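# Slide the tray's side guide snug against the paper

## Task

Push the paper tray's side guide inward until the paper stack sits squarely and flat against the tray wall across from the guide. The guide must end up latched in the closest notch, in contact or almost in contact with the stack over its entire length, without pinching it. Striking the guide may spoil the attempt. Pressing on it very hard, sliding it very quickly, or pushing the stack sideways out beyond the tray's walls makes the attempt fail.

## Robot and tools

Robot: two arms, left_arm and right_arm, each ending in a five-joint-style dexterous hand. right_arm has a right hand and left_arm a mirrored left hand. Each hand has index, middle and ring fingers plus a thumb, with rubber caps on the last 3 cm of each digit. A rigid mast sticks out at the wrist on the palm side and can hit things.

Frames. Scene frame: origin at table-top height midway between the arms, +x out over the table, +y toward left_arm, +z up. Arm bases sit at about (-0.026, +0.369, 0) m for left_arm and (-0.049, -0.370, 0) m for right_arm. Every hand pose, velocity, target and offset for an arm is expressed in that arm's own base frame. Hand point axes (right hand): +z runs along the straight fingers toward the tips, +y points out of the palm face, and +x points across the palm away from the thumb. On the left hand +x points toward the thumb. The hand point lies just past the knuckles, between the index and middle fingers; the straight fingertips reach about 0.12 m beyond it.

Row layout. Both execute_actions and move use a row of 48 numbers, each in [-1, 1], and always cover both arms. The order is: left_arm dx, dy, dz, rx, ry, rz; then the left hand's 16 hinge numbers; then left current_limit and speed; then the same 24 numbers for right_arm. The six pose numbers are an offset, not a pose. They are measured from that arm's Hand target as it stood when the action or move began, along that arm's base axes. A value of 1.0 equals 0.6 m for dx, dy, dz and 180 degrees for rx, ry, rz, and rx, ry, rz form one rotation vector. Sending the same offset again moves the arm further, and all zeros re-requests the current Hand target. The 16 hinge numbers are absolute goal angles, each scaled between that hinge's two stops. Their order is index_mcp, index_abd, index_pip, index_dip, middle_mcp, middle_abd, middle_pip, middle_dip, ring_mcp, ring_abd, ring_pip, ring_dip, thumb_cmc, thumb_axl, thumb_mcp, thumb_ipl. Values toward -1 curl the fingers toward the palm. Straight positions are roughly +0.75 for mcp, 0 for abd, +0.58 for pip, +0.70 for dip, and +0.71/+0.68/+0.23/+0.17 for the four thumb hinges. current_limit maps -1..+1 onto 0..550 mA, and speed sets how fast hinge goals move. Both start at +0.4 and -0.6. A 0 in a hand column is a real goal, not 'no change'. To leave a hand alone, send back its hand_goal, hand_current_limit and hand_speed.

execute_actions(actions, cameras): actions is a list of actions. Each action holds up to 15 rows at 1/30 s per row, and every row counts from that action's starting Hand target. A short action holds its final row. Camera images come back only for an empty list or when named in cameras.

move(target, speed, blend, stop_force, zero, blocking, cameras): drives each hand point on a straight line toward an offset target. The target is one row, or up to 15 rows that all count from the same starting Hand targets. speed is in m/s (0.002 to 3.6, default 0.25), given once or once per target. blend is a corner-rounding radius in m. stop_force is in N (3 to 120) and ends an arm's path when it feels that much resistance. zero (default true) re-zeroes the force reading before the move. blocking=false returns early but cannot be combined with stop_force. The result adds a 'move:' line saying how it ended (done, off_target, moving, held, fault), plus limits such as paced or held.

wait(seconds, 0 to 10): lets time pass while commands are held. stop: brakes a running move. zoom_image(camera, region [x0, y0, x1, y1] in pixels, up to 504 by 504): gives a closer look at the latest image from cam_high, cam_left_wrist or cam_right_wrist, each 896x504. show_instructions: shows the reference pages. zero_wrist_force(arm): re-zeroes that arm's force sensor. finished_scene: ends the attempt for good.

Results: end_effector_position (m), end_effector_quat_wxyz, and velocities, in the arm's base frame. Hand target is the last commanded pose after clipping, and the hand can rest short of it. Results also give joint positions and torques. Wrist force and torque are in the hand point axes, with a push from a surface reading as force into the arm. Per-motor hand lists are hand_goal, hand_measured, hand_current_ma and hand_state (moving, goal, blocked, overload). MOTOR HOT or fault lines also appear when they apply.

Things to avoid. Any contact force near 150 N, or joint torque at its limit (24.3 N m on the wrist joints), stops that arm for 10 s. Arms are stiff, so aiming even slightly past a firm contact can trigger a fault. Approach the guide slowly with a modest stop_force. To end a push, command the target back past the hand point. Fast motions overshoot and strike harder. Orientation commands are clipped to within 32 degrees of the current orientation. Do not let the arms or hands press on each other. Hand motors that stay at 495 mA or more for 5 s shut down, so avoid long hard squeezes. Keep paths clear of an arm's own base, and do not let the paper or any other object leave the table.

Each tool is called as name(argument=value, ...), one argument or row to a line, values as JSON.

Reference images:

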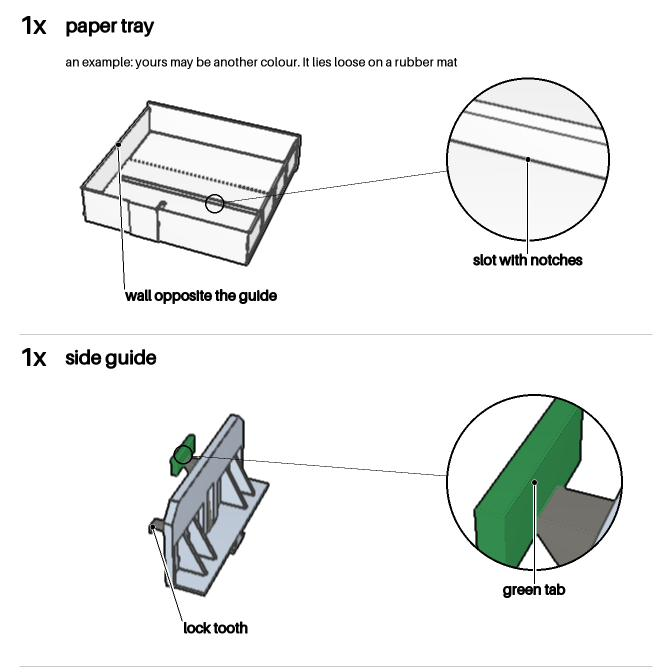

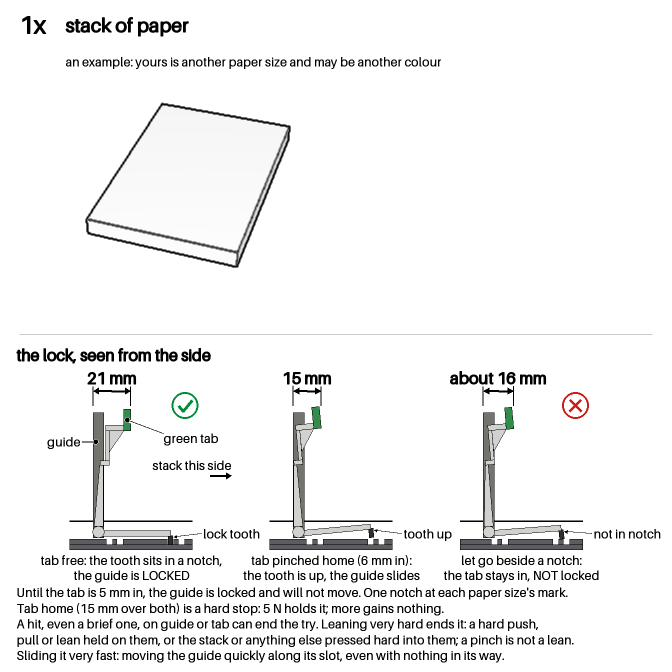

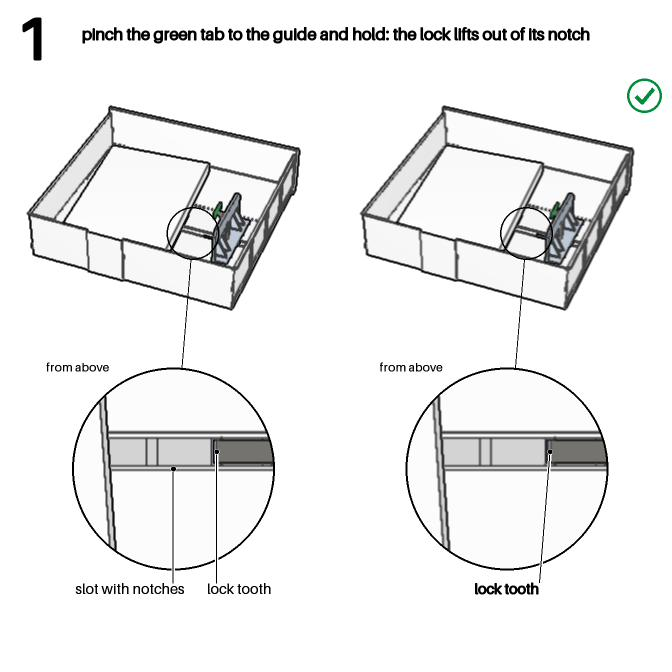

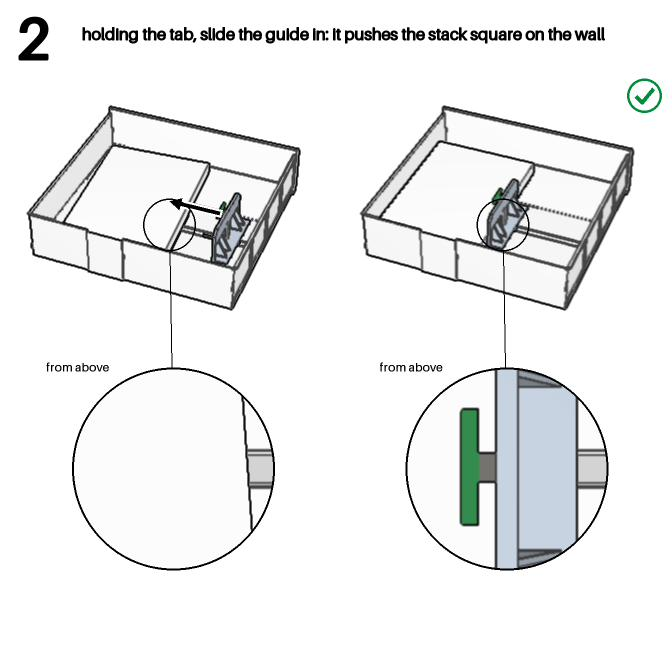

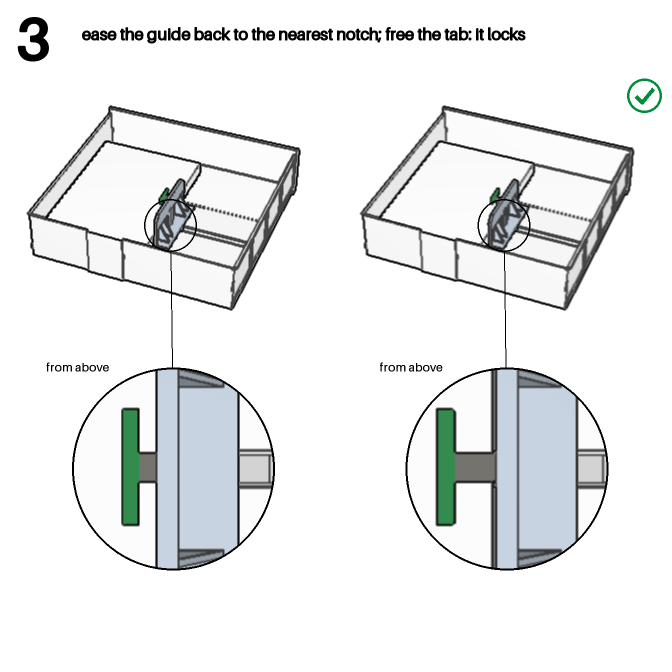

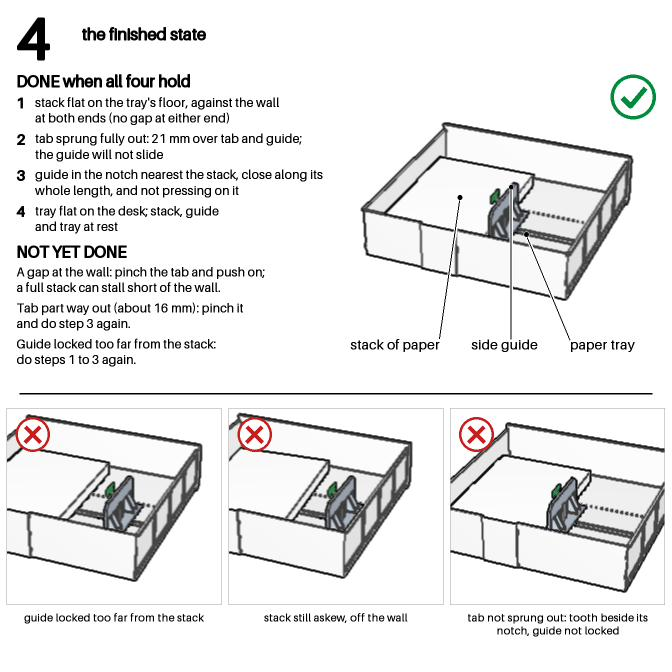

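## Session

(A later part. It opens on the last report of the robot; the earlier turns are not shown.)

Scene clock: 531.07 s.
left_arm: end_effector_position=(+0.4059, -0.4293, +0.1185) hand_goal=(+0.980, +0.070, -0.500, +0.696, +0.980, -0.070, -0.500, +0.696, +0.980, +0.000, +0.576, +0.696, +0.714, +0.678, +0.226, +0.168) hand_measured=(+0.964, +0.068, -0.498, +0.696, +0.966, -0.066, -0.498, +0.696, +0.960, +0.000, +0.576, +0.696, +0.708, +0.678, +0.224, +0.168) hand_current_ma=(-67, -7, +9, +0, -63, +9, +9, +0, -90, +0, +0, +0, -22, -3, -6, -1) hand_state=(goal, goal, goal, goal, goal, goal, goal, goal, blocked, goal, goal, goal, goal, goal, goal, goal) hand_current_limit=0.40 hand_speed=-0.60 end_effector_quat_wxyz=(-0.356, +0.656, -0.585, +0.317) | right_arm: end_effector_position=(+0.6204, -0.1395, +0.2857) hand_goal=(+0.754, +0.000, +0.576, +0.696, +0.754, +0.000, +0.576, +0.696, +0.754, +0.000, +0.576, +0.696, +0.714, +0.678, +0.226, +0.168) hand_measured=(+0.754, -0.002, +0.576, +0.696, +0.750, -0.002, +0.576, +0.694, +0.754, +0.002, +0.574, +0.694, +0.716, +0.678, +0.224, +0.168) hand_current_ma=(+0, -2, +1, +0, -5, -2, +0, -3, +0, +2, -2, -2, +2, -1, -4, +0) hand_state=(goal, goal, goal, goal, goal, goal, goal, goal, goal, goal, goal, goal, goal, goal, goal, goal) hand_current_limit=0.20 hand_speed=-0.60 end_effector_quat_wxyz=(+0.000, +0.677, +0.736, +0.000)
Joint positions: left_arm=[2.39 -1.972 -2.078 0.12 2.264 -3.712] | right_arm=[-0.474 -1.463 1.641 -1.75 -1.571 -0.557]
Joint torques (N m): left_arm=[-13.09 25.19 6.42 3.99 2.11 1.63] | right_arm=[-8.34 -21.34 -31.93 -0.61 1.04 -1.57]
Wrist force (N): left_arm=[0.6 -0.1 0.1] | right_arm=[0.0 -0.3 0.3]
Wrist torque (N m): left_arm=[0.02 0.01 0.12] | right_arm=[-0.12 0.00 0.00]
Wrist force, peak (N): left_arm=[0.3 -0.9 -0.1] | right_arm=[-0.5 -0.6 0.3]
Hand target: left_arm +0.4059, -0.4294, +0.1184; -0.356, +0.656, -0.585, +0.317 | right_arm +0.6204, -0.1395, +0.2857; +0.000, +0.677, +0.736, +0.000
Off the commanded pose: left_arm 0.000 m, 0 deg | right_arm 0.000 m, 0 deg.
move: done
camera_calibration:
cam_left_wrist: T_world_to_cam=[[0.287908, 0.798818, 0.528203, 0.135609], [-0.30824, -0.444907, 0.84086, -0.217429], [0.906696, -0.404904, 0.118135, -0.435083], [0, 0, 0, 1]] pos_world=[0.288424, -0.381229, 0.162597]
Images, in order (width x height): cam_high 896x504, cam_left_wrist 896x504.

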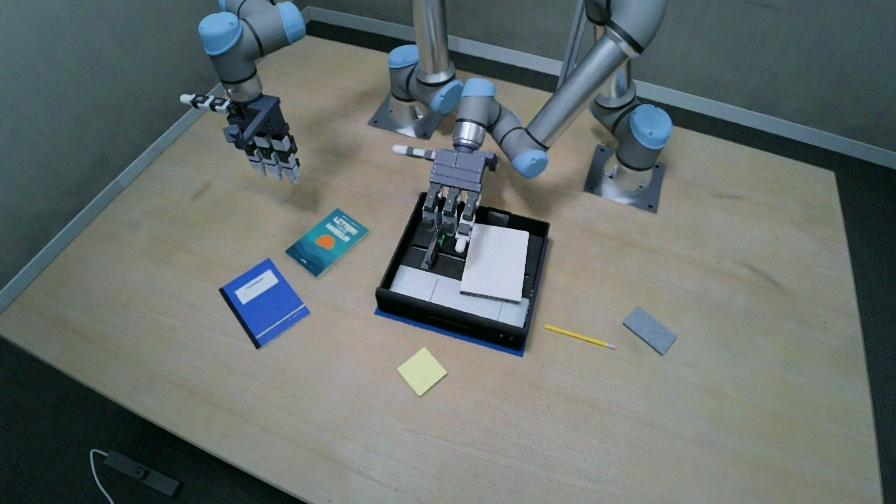

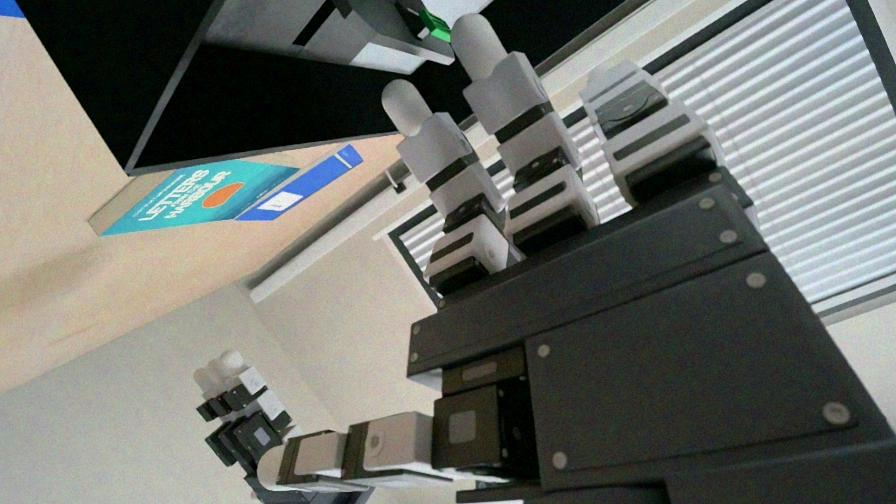

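move(
  target=[0.0133,0.0015,-0.008,0,0,0,0.98,0.15,-0.5,0.696,0.98,-0.15,-0.5,0.696,0.98,-0.1,0.576,0.696,0.714,0.678,0.226,0.168,0.4,-0.6,0,0,0,0,0,0,0.754,0,0.576,0.696,0.754,0,0.576,0.696,0.754,0,0.576,0.696,0.714,0.678,0.226,0.168,0.2,-0.6],
  cameras=["cam_high","cam_left_wrist"],
  speed=0.05,
)

zoom_image(
  camera="cam_high",
  region=[410, 195, 480, 275],
)

zoom_image(
  camera="cam_left_wrist",
  region=[300, 0, 600, 150],
)

Scene clock: 574.37 s.
left_arm: end_effector_position=(+0.4137, -0.4285, +0.1137) hand_goal=(+0.980, +0.150, -0.500, +0.696, +0.980, -0.150, -0.500, +0.696, +0.980, -0.100, +0.576, +0.696, +0.714, +0.678, +0.226, +0.168) hand_measured=(+0.964, +0.146, -0.498, +0.696, +0.966, -0.146, -0.498, +0.696, +0.960, -0.096, +0.576, +0.696, +0.708, +0.678, +0.224, +0.168) hand_current_ma=(-67, -11, +9, +0, -63, +11, +9, +0, -90, +11, +0, +0, -22, -3, -6, -1) hand_state=(goal, goal, goal, goal, goal, goal, goal, goal, blocked, goal, goal, goal, goal, goal, goal, goal) hand_current_limit=0.40 hand_speed=-0.60 end_effector_quat_wxyz=(-0.356, +0.656, -0.585, +0.317) end_effector_velocity=(+0.001, +0.000, -0.001) end_effector_angular_velocity=(+0.001, +0.001, -0.003) | right_arm: end_effector_position=(+0.6204, -0.1395, +0.2857) hand_goal=(+0.754, +0.000, +0.576, +0.696, +0.754, +0.000, +0.576, +0.696, +0.754, +0.000, +0.576, +0.696, +0.714, +0.678, +0.226, +0.168) hand_measured=(+0.754, -0.002, +0.576, +0.696, +0.750, -0.002, +0.576, +0.694, +0.754, +0.002, +0.574, +0.694, +0.716, +0.678, +0.224, +0.168) hand_current_ma=(+0, -2, +1, +0, -5, -2, +0, -3, +0, +2, -2, -2, +2, -1, -4, +0) hand_state=(goal, goal, goal, goal, goal, goal, goal, goal, goal, goal, goal, goal, goal, goal, goal, goal) hand_current_limit=0.20 hand_speed=-0.60 end_effector_quat_wxyz=(+0.000, +0.677, +0.736, +0.000)
Joint positions: left_arm=[2.403 -1.989 -2.07 0.137 2.255 -3.701] | right_arm=[-0.474 -1.463 1.641 -1.75 -1.571 -0.557]
Joint velocities: left_arm=[0.002 -0.004 0.002 0.004 -0.003 0.005] | right_arm=[within noise]
Joint torques (N m): left_arm=[10.44 25.29 24.82 3.97 -0.66 1.67] | right_arm=[-7.06 -22.98 -32.52 -0.69 1.17 -1.16]
Wrist force (N): left_arm=[0.6 -0.1 0.3] | right_arm=[-0.2 -0.5 0.0]
Wrist torque (N m): left_arm=[0.01 0.01 0.09] | right_arm=[-0.12 0.04 -0.01]
Wrist force, peak (N): left_arm=[0.7 -0.2 0.0] | right_arm=[0.0 -0.6 0.4]
Hand target: left_arm +0.4139, -0.4285, +0.1136; -0.356, +0.656, -0.585, +0.317 | right_arm +0.6204, -0.1395, +0.2857; +0.000, +0.677, +0.736, +0.000
Off the commanded pose: left_arm 0.000 m, 0 deg | right_arm 0.000 m, 0 deg.
move: done
camera_calibration:
cam_left_wrist: T_world_to_cam=[[0.287885, 0.798875, 0.52813, 0.13522], [-0.308293, -0.44481, 0.840892, -0.210541], [0.906685, -0.404899, 0.118233, -0.441234], [0, 0, 0, 1]] pos_world=[0.296224, -0.380329, 0.157797]
Images, in order (width x height): cam_high 896x504, cam_left_wrist 896x504.

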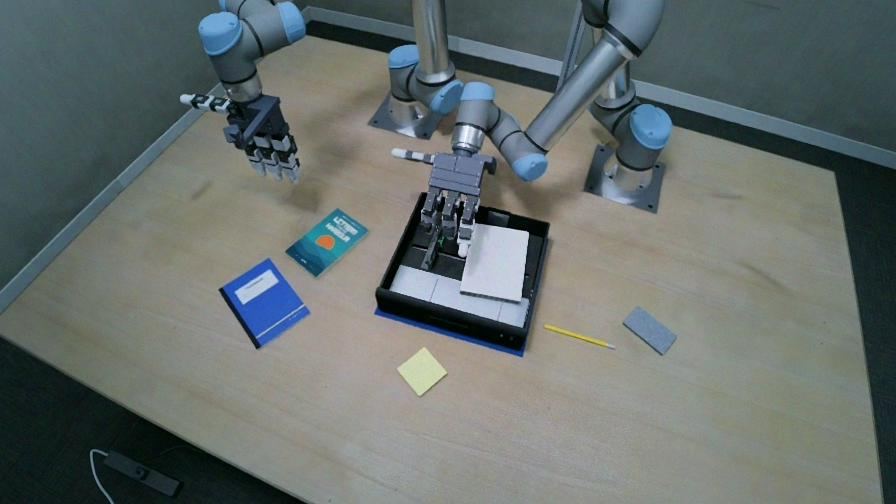

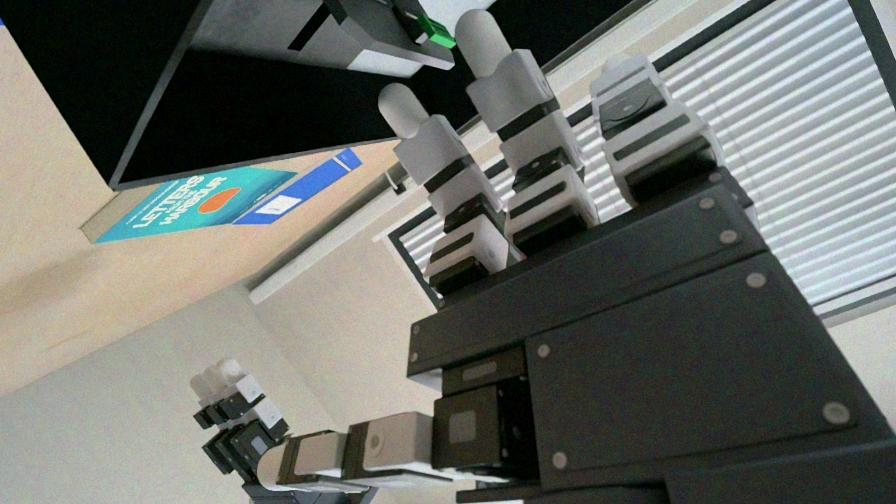

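Scaled by 6.300 from the camera's 896x504 image, which has a finer 1280x720 frame.

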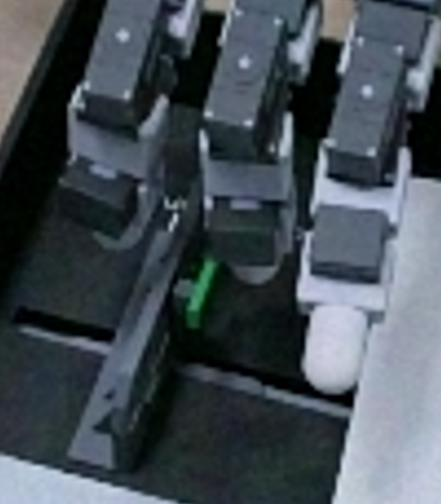

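Scaled by 1.680 from the camera's 896x504 image, which has a finer 1280x720 frame.

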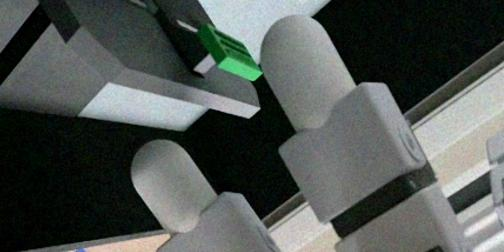

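move(
  target=[0.0067,0,-0.0253,0,0,0,0.98,0.15,-0.5,0.696,0.98,-0.15,-0.5,0.696,0.98,-0.1,0.576,0.696,0.714,0.678,0.226,0.168,0.4,-0.6,0,0,0,0,0,0,0.754,0,0.576,0.696,0.754,0,0.576,0.696,0.754,0,0.576,0.696,0.714,0.678,0.226,0.168,0.2,-0.6],
  cameras=["cam_high","cam_left_wrist"],
  speed=0.03,
  stop_force=4,
)

zoom_image(
  camera="cam_high",
  region=[410, 195, 480, 275],
)

zoom_image(
  camera="cam_left_wrist",
  region=[300, 0, 600, 150],
)

Scene clock: 584.77 s.
left_arm: end_effector_position=(+0.4179, -0.4285, +0.0984) hand_goal=(+0.980, +0.150, -0.500, +0.696, +0.980, -0.150, -0.500, +0.696, +0.980, -0.100, +0.576, +0.696, +0.714, +0.678, +0.226, +0.168) hand_measured=(+0.964, +0.146, -0.498, +0.696, +0.966, -0.146, -0.498, +0.696, +0.960, -0.096, +0.576, +0.696, +0.708, +0.678, +0.224, +0.168) hand_current_ma=(-67, -11, +9, +0, -63, +11, +9, +0, -90, +11, +0, +0, -22, -3, -6, -1) hand_state=(goal, goal, goal, goal, goal, goal, goal, goal, blocked, goal, goal, goal, goal, goal, goal, goal) hand_current_limit=0.40 hand_speed=-0.60 end_effector_quat_wxyz=(-0.356, +0.656, -0.585, +0.317) | right_arm: end_effector_position=(+0.6204, -0.1395, +0.2857) hand_goal=(+0.754, +0.000, +0.576, +0.696, +0.754, +0.000, +0.576, +0.696, +0.754, +0.000, +0.576, +0.696, +0.714, +0.678, +0.226, +0.168) hand_measured=(+0.754, -0.002, +0.576, +0.696, +0.750, -0.002, +0.576, +0.694, +0.754, +0.002, +0.574, +0.694, +0.716, +0.678, +0.224, +0.168) hand_current_ma=(+0, -2, +1, +0, -5, -2, +0, -3, +0, +2, -2, -2, +2, -1, -4, +0) hand_state=(goal, goal, goal, goal, goal, goal, goal, goal, goal, goal, goal, goal, goal, goal, goal, goal) hand_current_limit=0.20 hand_speed=-0.60 end_effector_quat_wxyz=(+0.000, +0.677, +0.736, +0.000)
Joint positions: left_arm=[2.408 -2.027 -2.07 0.178 2.251 -3.695] | right_arm=[-0.474 -1.463 1.641 -1.75 -1.571 -0.557]
Joint torques (N m): left_arm=[11.1 24.88 23.52 3.81 -0.49 1.8] | right_arm=[-6.61 -20.4 -31.99 -0.64 0.89 -1.39]
Wrist force (N): left_arm=[0.5 0.3 0.2] | right_arm=[0.0 -0.2 0.0]
Wrist torque (N m): left_arm=[0.07 0.02 0.07] | right_arm=[-0.09 0.02 0.00]
Wrist force, peak (N): left_arm=[0.9 -0.3 0.0] | right_arm=[-0.1 -0.5 0.5]
Hand target: left_arm +0.4179, -0.4285, +0.0984; -0.356, +0.656, -0.585, +0.317 | right_arm +0.6204, -0.1395, +0.2857; +0.000, +0.677, +0.736, +0.000
Off the commanded pose: left_arm 0.000 m, 0 deg | right_arm 0.000 m, 0 deg.
move: done
camera_calibration:
cam_left_wrist: T_world_to_cam=[[0.287885, 0.798875, 0.52813, 0.142091], [-0.308293, -0.44481, 0.840892, -0.19638], [0.906685, -0.404899, 0.118233, -0.443233], [0, 0, 0, 1]] pos_world=[0.300424, -0.380329, 0.142497]
Images, in order (width x height): cam_high 896x504, cam_left_wrist 896x504.

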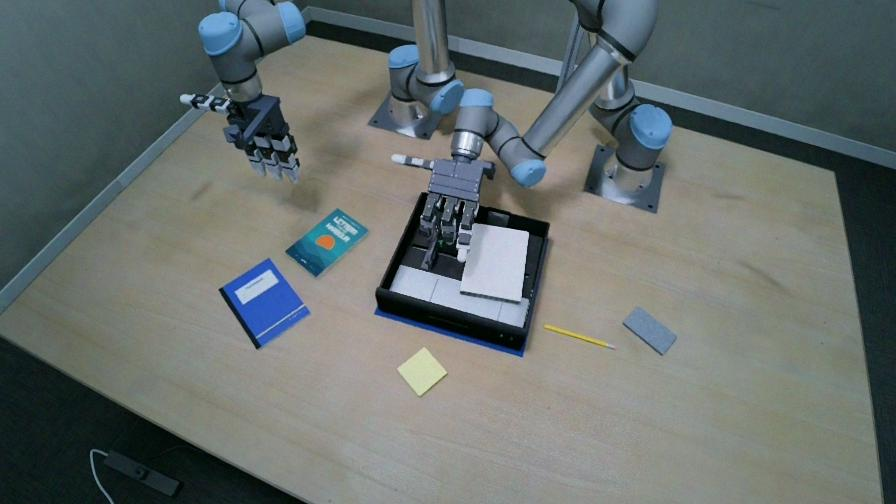

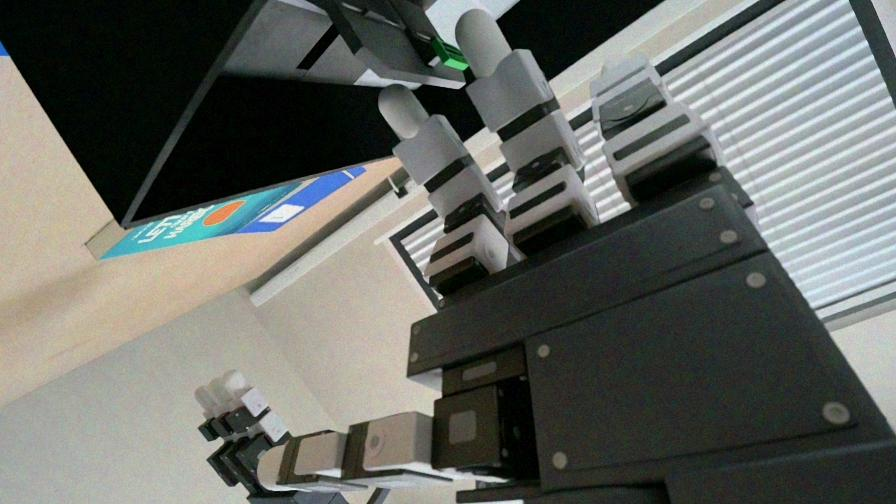

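Scaled by 6.300 from the camera's 896x504 image, which has a finer 1280x720 frame.

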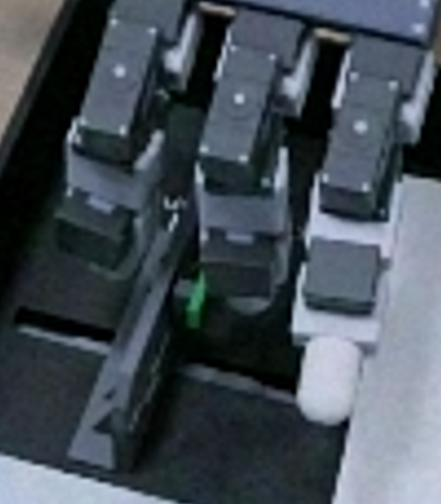

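Scaled by 1.680 from the camera's 896x504 image, which has a finer 1280x720 frame.

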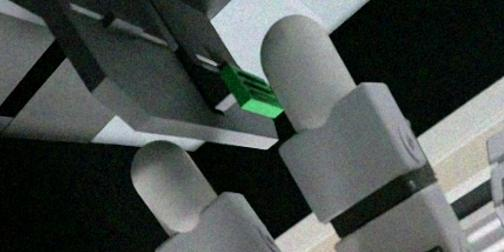

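move(
  target=[0,0,0.005,0,0,0,0.98,-0.06,-0.5,0.696,0.98,0.06,-0.5,0.696,0.98,0,0.576,0.696,0.714,0.678,0.226,0.168,0.4,-0.95,0,0,0,0,0,0,0.754,0,0.576,0.696,0.754,0,0.576,0.696,0.754,0,0.576,0.696,0.714,0.678,0.226,0.168,0.2,-0.6],
  cameras=["cam_high","cam_left_wrist"],
  speed=0.03,
)

zoom_image(
  camera="cam_high",
  region=[410, 195, 480, 275],
)

zoom_image(
  camera="cam_left_wrist",
  region=[340, 0, 560, 120],
)

Scene clock: 598.23 s.
left_arm: end_effector_position=(+0.4180, -0.4284, +0.1014) hand_goal=(+0.980, -0.060, -0.500, +0.696, +0.980, +0.060, -0.500, +0.696, +0.980, +0.000, +0.576, +0.696, +0.714, +0.678, +0.226, +0.168) hand_measured=(+0.964, -0.056, -0.498, +0.696, +0.966, +0.012, -0.496, +0.696, +0.960, -0.004, +0.576, +0.696, +0.708, +0.678, +0.224, +0.168) hand_current_ma=(-67, +11, +9, +0, -63, -180, +13, +2, -90, -10, +0, +0, -22, -3, -6, -1) hand_state=(goal, goal, goal, goal, goal, blocked, goal, goal, blocked, goal, goal, goal, goal, goal, goal, goal) hand_current_limit=0.40 hand_speed=-0.95 end_effector_quat_wxyz=(-0.356, +0.656, -0.585, +0.317) | right_arm: end_effector_position=(+0.6204, -0.1395, +0.2857) hand_goal=(+0.754, +0.000, +0.576, +0.696, +0.754, +0.000, +0.576, +0.696, +0.754, +0.000, +0.576, +0.696, +0.714, +0.678, +0.226, +0.168) hand_measured=(+0.754, -0.002, +0.576, +0.696, +0.750, -0.002, +0.576, +0.694, +0.754, +0.002, +0.574, +0.694, +0.716, +0.678, +0.224, +0.168) hand_current_ma=(+0, -2, +1, +0, -5, -2, +0, -3, +0, +2, -2, -2, +2, -1, -4, +0) hand_state=(goal, goal, goal, goal, goal, goal, goal, goal, goal, goal, goal, goal, goal, goal, goal, goal) hand_current_limit=0.20 hand_speed=-0.60 end_effector_quat_wxyz=(+0.000, +0.677, +0.736, +0.000)
Joint positions: left_arm=[2.408 -2.021 -2.068 0.17 2.251 -3.695] | right_arm=[-0.474 -1.463 1.641 -1.75 -1.571 -0.557]
Joint torques (N m): left_arm=[9.88 37.67 26.08 1.79 -0.61 0.96] | right_arm=[-7.24 -22.03 -30.85 -1.13 0.98 -1.47]
Wrist force (N): left_arm=[-2.7 0.6 1.1] | right_arm=[-0.1 -0.3 0.3]
Wrist torque (N m): left_arm=[-0.02 -0.12 -0.03] | right_arm=[-0.13 0.02 -0.01]
Wrist force, peak (N): left_arm=[-2.7 0.6 1.1] | right_arm=[-0.1 -0.8 0.0]
Hand target: left_arm +0.4179, -0.4285, +0.1014; -0.356, +0.656, -0.585, +0.317 | right_arm +0.6204, -0.1395, +0.2857; +0.000, +0.677, +0.736, +0.000
Off the commanded pose: left_arm 0.000 m, 0 deg | right_arm 0.000 m, 0 deg.
move: done
camera_calibration:
cam_left_wrist: T_world_to_cam=[[0.28786, 0.79884, 0.528196, 0.140491], [-0.308316, -0.444873, 0.84085, -0.198914], [0.906685, -0.404899, 0.118234, -0.443588], [0, 0, 0, 1]] pos_world=[0.300424, -0.380329, 0.145497]
Images, in order (width x height): cam_high 896x504, cam_left_wrist 896x504.

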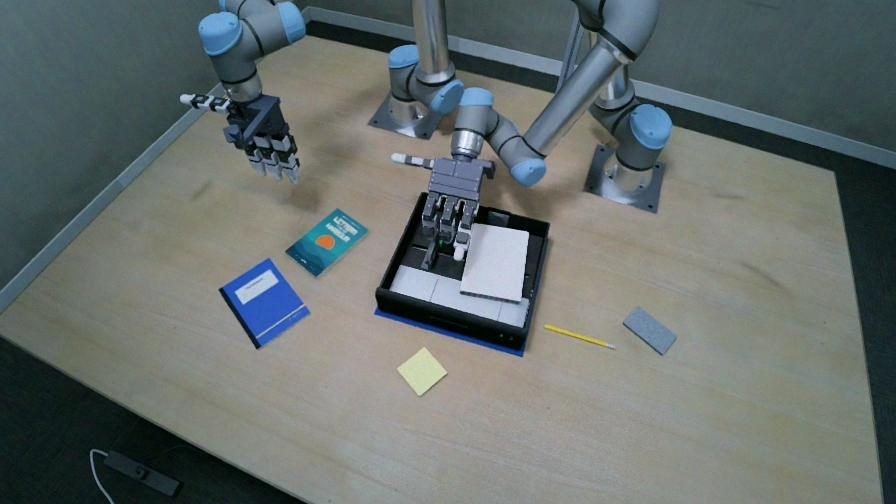

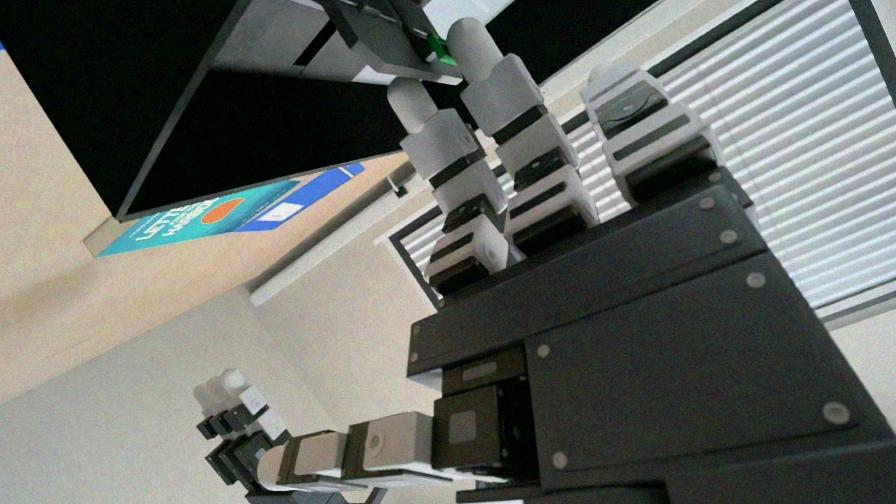

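Scaled by 6.300 from the camera's 896x504 image, which has a finer 1280x720 frame.

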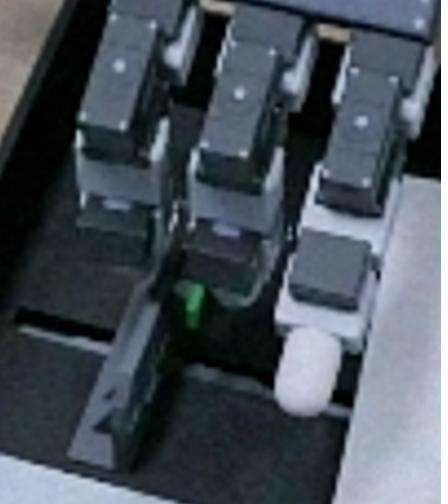

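Scaled by 2.291 from the camera's 896x504 image, which has a finer 1280x720 frame.

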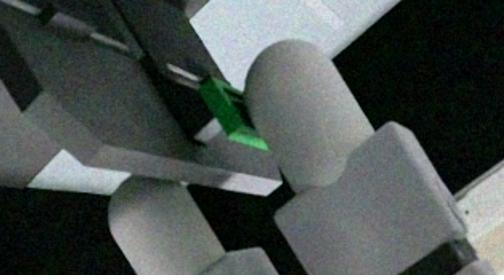

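move(
  target=[0,0.0033,0,0,0,0,0.98,-0.14,-0.5,0.696,0.98,0.29,-0.5,0.696,0.98,0.1,0.576,0.696,0.714,0.678,0.226,0.168,0.4,-0.95,0,0,0,0,0,0,0.754,0,0.576,0.696,0.754,0,0.576,0.696,0.754,0,0.576,0.696,0.714,0.678,0.226,0.168,0.2,-0.6],
  cameras=["cam_high","cam_left_wrist"],
  speed=0.02,
)

zoom_image(
  camera="cam_high",
  region=[410, 195, 480, 275],
)

zoom_image(
  camera="cam_left_wrist",
  region=[340, 0, 560, 120],
)

Scene clock: 613.03 s.
left_arm: end_effector_position=(+0.4179, -0.4265, +0.1014) hand_goal=(+0.980, -0.140, -0.500, +0.696, +0.980, +0.290, -0.500, +0.696, +0.980, +0.100, +0.576, +0.696, +0.714, +0.678, +0.226, +0.168) hand_measured=(+0.966, -0.100, -0.502, +0.696, +0.976, +0.204, -0.488, +0.700, +0.960, +0.096, +0.576, +0.696, +0.708, +0.678, +0.224, +0.168) hand_current_ma=(-56, +149, -6, +0, -15, -335, +44, +13, -90, -11, +0, +0, -22, -3, -6, -1) hand_state=(goal, blocked, goal, goal, goal, blocked, goal, goal, blocked, goal, goal, goal, goal, goal, goal, goal) hand_current_limit=0.40 hand_speed=-0.95 end_effector_quat_wxyz=(-0.356, +0.656, -0.585, +0.317) | right_arm: end_effector_position=(+0.6204, -0.1395, +0.2857) hand_goal=(+0.754, +0.000, +0.576, +0.696, +0.754, +0.000, +0.576, +0.696, +0.754, +0.000, +0.576, +0.696, +0.714, +0.678, +0.226, +0.168) hand_measured=(+0.754, -0.002, +0.576, +0.696, +0.750, -0.002, +0.576, +0.694, +0.754, +0.002, +0.574, +0.694, +0.716, +0.678, +0.224, +0.168) hand_current_ma=(+0, -2, +1, +0, -5, -2, +0, -3, +0, +2, -2, -2, +2, -1, -4, +0) hand_state=(goal, goal, goal, goal, goal, goal, goal, goal, goal, goal, goal, goal, goal, goal, goal, goal) hand_current_limit=0.20 hand_speed=-0.60 end_effector_quat_wxyz=(+0.000, +0.677, +0.736, +0.000)
Joint positions: left_arm=[2.412 -2.018 -2.073 0.174 2.249 -3.693] | right_arm=[-0.474 -1.463 1.641 -1.75 -1.571 -0.557]
Joint torques (N m): left_arm=[10.66 39.52 5.77 4.15 -0.37 1.91] | right_arm=[-6.8 -21.84 -30.54 -0.9 0.79 -1.28]
Wrist force (N): left_arm=[0.1 1.0 3.4] | right_arm=[0.1 -0.3 0.5]
Wrist torque (N m): left_arm=[-0.15 0.06 0.04] | right_arm=[-0.13 -0.01 0.01]
Wrist force, peak (N): left_arm=[0.1 1.0 3.4] | right_arm=[-0.3 -0.5 0.4]
Hand target: left_arm +0.4179, -0.4265, +0.1014; -0.356, +0.656, -0.585, +0.317 | right_arm +0.6204, -0.1395, +0.2857; +0.000, +0.677, +0.736, +0.000
Off the commanded pose: left_arm 0.000 m, 0 deg | right_arm 0.000 m, 0 deg.
move: done
camera_calibration:
cam_left_wrist: T_world_to_cam=[[0.287885, 0.798875, 0.52813, 0.138909], [-0.308293, -0.44481, 0.840892, -0.198013], [0.906685, -0.404899, 0.118233, -0.442778], [0, 0, 0, 1]] pos_world=[0.300424, -0.378329, 0.145497]
Images, in order (width x height): cam_high 896x504, cam_left_wrist 896x504.

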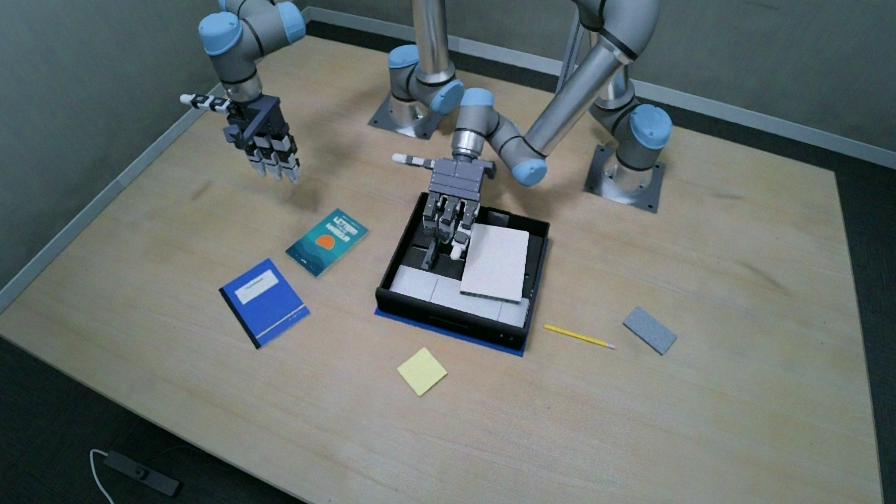

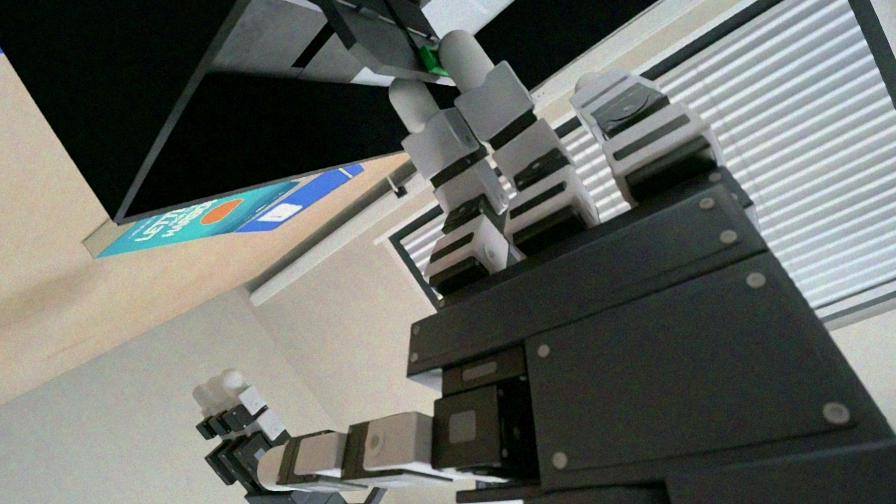

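Scaled by 6.300 from the camera's 896x504 image, which has a finer 1280x720 frame.

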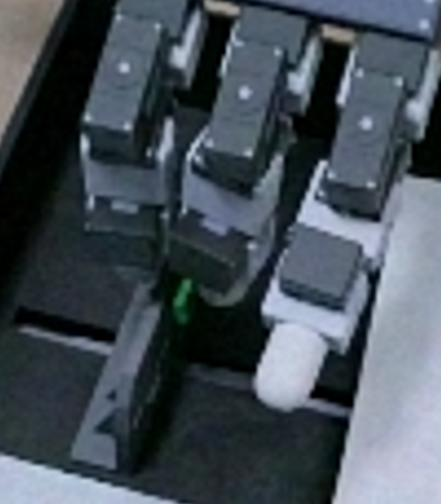

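Scaled by 2.291 from the camera's 896x504 image, which has a finer 1280x720 frame.

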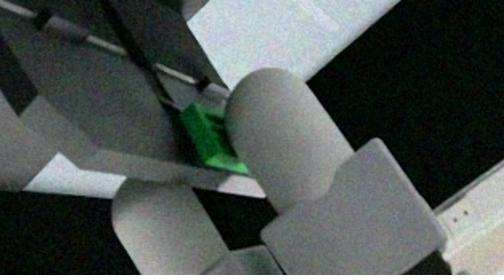

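move(
  target=[-0.0038,0.0331,0,0,0,0,0.98,-0.14,-0.5,0.696,0.98,0.29,-0.5,0.696,0.98,0.1,0.576,0.696,0.714,0.678,0.226,0.168,0.4,-0.95,0,0,0,0,0,0,0.754,0,0.576,0.696,0.754,0,0.576,0.696,0.754,0,0.576,0.696,0.714,0.678,0.226,0.168,0.2,-0.6],
  speed=0.03,
  stop_force=12,
  cameras=["cam_high","cam_left_wrist"],
)

zoom_image(
  camera="cam_high",
  region=[400, 190, 560, 350],
)

zoom_image(
  camera="cam_left_wrist",
  region=[340, 0, 560, 120],
)

Scene clock: 638.67 s.
left_arm: end_effector_position=(+0.4157, -0.4066, +0.1014) hand_goal=(+0.980, -0.140, -0.500, +0.696, +0.980, +0.290, -0.500, +0.696, +0.980, +0.100, +0.576, +0.696, +0.714, +0.678, +0.226, +0.168) hand_measured=(+0.968, -0.100, -0.500, +0.696, +0.976, +0.206, -0.486, +0.700, +0.960, +0.096, +0.576, +0.696, +0.708, +0.678, +0.224, +0.168) hand_current_ma=(-50, +149, +0, +0, -11, -334, +53, +16, -90, -11, +0, +0, -22, -3, -6, -1) hand_state=(goal, blocked, goal, goal, goal, blocked, goal, goal, blocked, goal, goal, goal, goal, goal, goal, goal) hand_current_limit=0.40 hand_speed=-0.95 end_effector_quat_wxyz=(-0.356, +0.656, -0.585, +0.317) | right_arm: end_effector_position=(+0.6204, -0.1395, +0.2857) hand_goal=(+0.754, +0.000, +0.576, +0.696, +0.754, +0.000, +0.576, +0.696, +0.754, +0.000, +0.576, +0.696, +0.714, +0.678, +0.226, +0.168) hand_measured=(+0.754, -0.002, +0.576, +0.696, +0.750, -0.002, +0.576, +0.694, +0.754, +0.002, +0.574, +0.694, +0.716, +0.678, +0.224, +0.168) hand_current_ma=(+0, -2, +1, +0, -5, -2, +0, -3, +0, +2, -2, -2, +2, -1, -4, +0) hand_state=(goal, goal, goal, goal, goal, goal, goal, goal, goal, goal, goal, goal, goal, goal, goal, goal) hand_current_limit=0.20 hand_speed=-0.60 end_effector_quat_wxyz=(+0.000, +0.677, +0.736, +0.000)
Joint positions: left_arm=[2.44 -1.994 -2.122 0.215 2.228 -3.667] | right_arm=[-0.474 -1.463 1.641 -1.75 -1.571 -0.557]
Joint torques (N m): left_arm=[10.2 38.73 4.97 4.33 -0.3 1.82] | right_arm=[-6.95 -22.79 -31.96 -0.83 1.16 -1.32]
Wrist force (N): left_arm=[0.5 1.9 4.6] | right_arm=[-0.2 -0.4 0.3]
Wrist torque (N m): left_arm=[-0.22 0.09 0.04] | right_arm=[-0.13 0.04 -0.02]
Wrist force, peak (N): left_arm=[0.9 1.9 4.7] | right_arm=[-0.3 -0.6 0.2]
Hand target: left_arm +0.4157, -0.4066, +0.1014; -0.356, +0.656, -0.585, +0.317 | right_arm +0.6204, -0.1395, +0.2857; +0.000, +0.677, +0.736, +0.000
Off the commanded pose: left_arm 0.000 m, 0 deg | right_arm 0.000 m, 0 deg.
move: done
camera_calibration:
cam_left_wrist: T_world_to_cam=[[0.287885, 0.798875, 0.52813, 0.123753], [-0.308293, -0.44481, 0.840892, -0.189915], [0.906685, -0.404899, 0.118233, -0.432676], [0, 0, 0, 1]] pos_world=[0.298124, -0.358529, 0.145497]
Images, in order (width x height): cam_high 896x504, cam_left_wrist 896x504.

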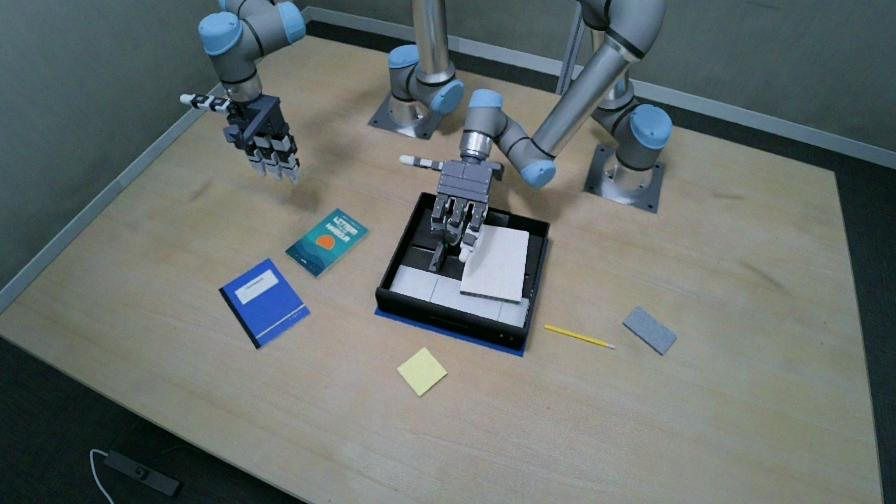

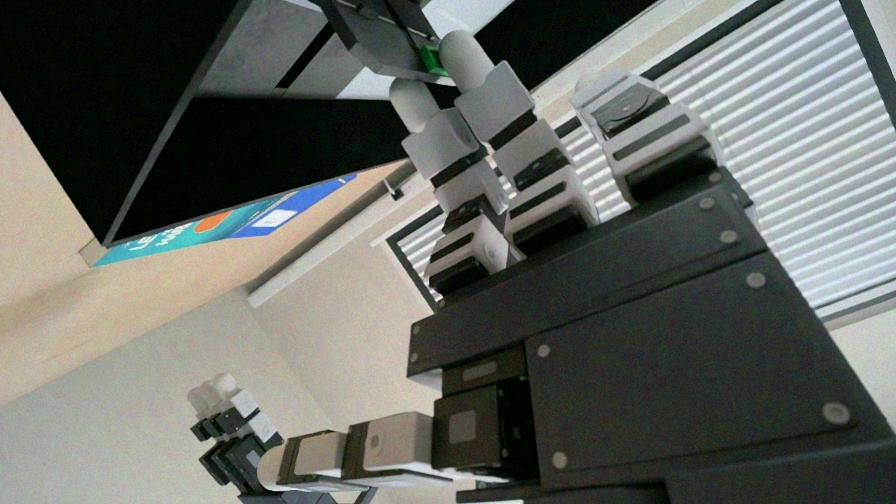

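Scaled by 3.150 from the camera's 896x504 image, which has a finer 1280x720 frame.

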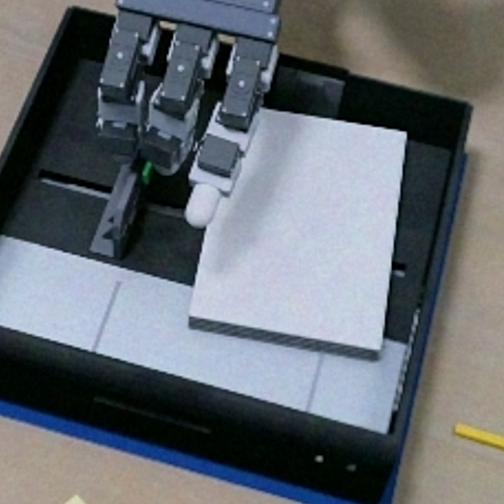

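Scaled by 2.291 from the camera's 896x504 image, which has a finer 1280x720 frame.

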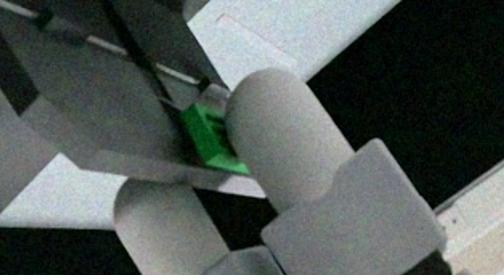

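move(
  target=[-0.00665,0.058,0,0,0,0,0.98,-0.14,-0.5,0.696,0.98,0.29,-0.5,0.696,0.98,0.1,0.576,0.696,0.714,0.678,0.226,0.168,0.4,-0.95,0,0,0,0,0,0,0.754,0,0.576,0.696,0.754,0,0.576,0.696,0.754,0,0.576,0.696,0.714,0.678,0.226,0.168,0.2,-0.6],
  speed=0.03,
  stop_force=10,
  cameras=["cam_high","cam_left_wrist"],
)

zoom_image(
  camera="cam_high",
  region=[400, 190, 560, 350],
)

zoom_image(
  camera="cam_left_wrist",
  region=[340, 0, 560, 120],
)

Scene clock: 647.03 s.
left_arm: end_effector_position=(+0.4117, -0.3718, +0.1014) hand_goal=(+0.980, -0.140, -0.500, +0.696, +0.980, +0.290, -0.500, +0.696, +0.980, +0.100, +0.576, +0.696, +0.714, +0.678, +0.226, +0.168) hand_measured=(+0.968, -0.100, -0.494, +0.698, +0.980, +0.206, -0.484, +0.702, +0.960, +0.096, +0.576, +0.696, +0.708, +0.678, +0.224, +0.168) hand_current_ma=(-50, +150, +22, +6, -3, -334, +63, +20, -90, -11, +0, +0, -22, -3, -6, -1) hand_state=(goal, blocked, goal, goal, goal, blocked, goal, goal, blocked, goal, goal, goal, goal, goal, goal, goal) hand_current_limit=0.40 hand_speed=-0.95 end_effector_quat_wxyz=(-0.356, +0.656, -0.585, +0.317) | right_arm: end_effector_position=(+0.6204, -0.1395, +0.2857) hand_goal=(+0.754, +0.000, +0.576, +0.696, +0.754, +0.000, +0.576, +0.696, +0.754, +0.000, +0.576, +0.696, +0.714, +0.678, +0.226, +0.168) hand_measured=(+0.754, -0.002, +0.576, +0.696, +0.750, -0.002, +0.576, +0.694, +0.754, +0.002, +0.574, +0.694, +0.716, +0.678, +0.224, +0.168) hand_current_ma=(+0, -2, +1, +0, -5, -2, +0, -3, +0, +2, -2, -2, +2, -1, -4, +0) hand_state=(goal, goal, goal, goal, goal, goal, goal, goal, goal, goal, goal, goal, goal, goal, goal, goal) hand_current_limit=0.20 hand_speed=-0.60 end_effector_quat_wxyz=(+0.000, +0.677, +0.736, +0.000)
Joint positions: left_arm=[2.495 -1.951 -2.206 0.284 2.188 -3.621] | right_arm=[-0.474 -1.463 1.641 -1.75 -1.571 -0.557]
Joint torques (N m): left_arm=[10.36 36.32 4.89 4.49 -0.6 1.77] | right_arm=[-6.95 -22.75 -32.8 -0.72 0.88 -1.43]
Wrist force (N): left_arm=[0.6 2.1 5.2] | right_arm=[0.1 -0.3 0.0]
Wrist torque (N m): left_arm=[-0.27 0.08 0.06] | right_arm=[-0.10 0.00 0.01]
Wrist force, peak (N): left_arm=[0.6 2.7 5.8] | right_arm=[0.2 -0.6 0.2]
Hand target: left_arm +0.4117, -0.3718, +0.1014; -0.356, +0.656, -0.585, +0.317 | right_arm +0.6204, -0.1395, +0.2857; +0.000, +0.677, +0.736, +0.000
Off the commanded pose: left_arm 0.000 m, 0 deg | right_arm 0.000 m, 0 deg.
move: done
camera_calibration:
cam_left_wrist: T_world_to_cam=[[0.287885, 0.798875, 0.52813, 0.097104], [-0.308293, -0.44481, 0.840892, -0.175669], [0.906685, -0.404899, 0.118233, -0.414959], [0, 0, 0, 1]] pos_world=[0.294124, -0.323729, 0.145497]
Images, in order (width x height): cam_high 896x504, cam_left_wrist 896x504.

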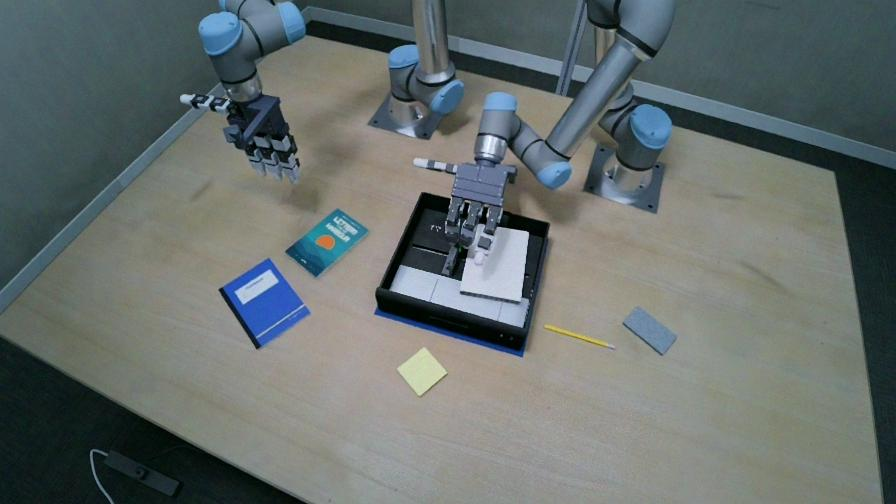

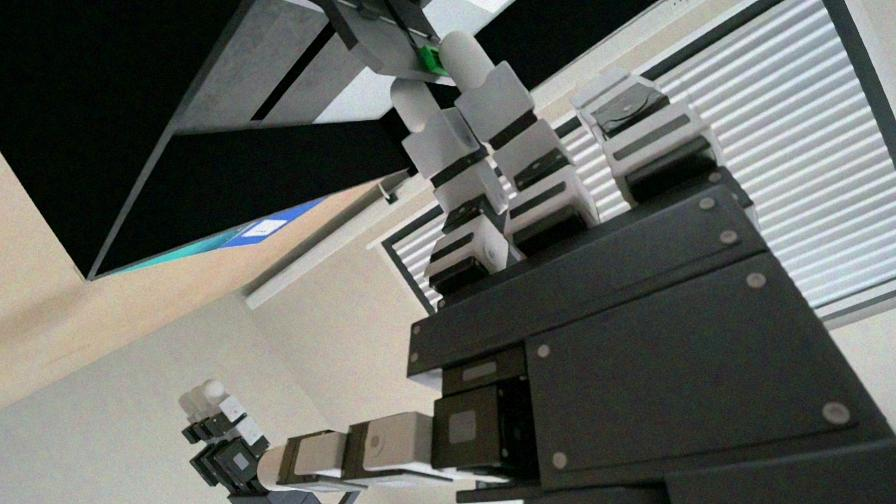

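Scaled by 3.150 from the camera's 896x504 image, which has a finer 1280x720 frame.

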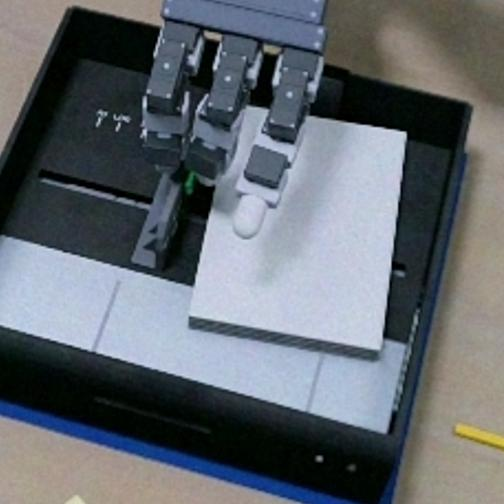

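Scaled by 2.291 from the camera's 896x504 image, which has a finer 1280x720 frame.

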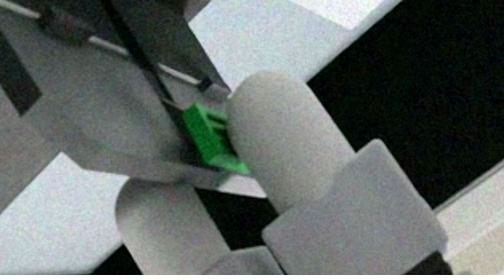

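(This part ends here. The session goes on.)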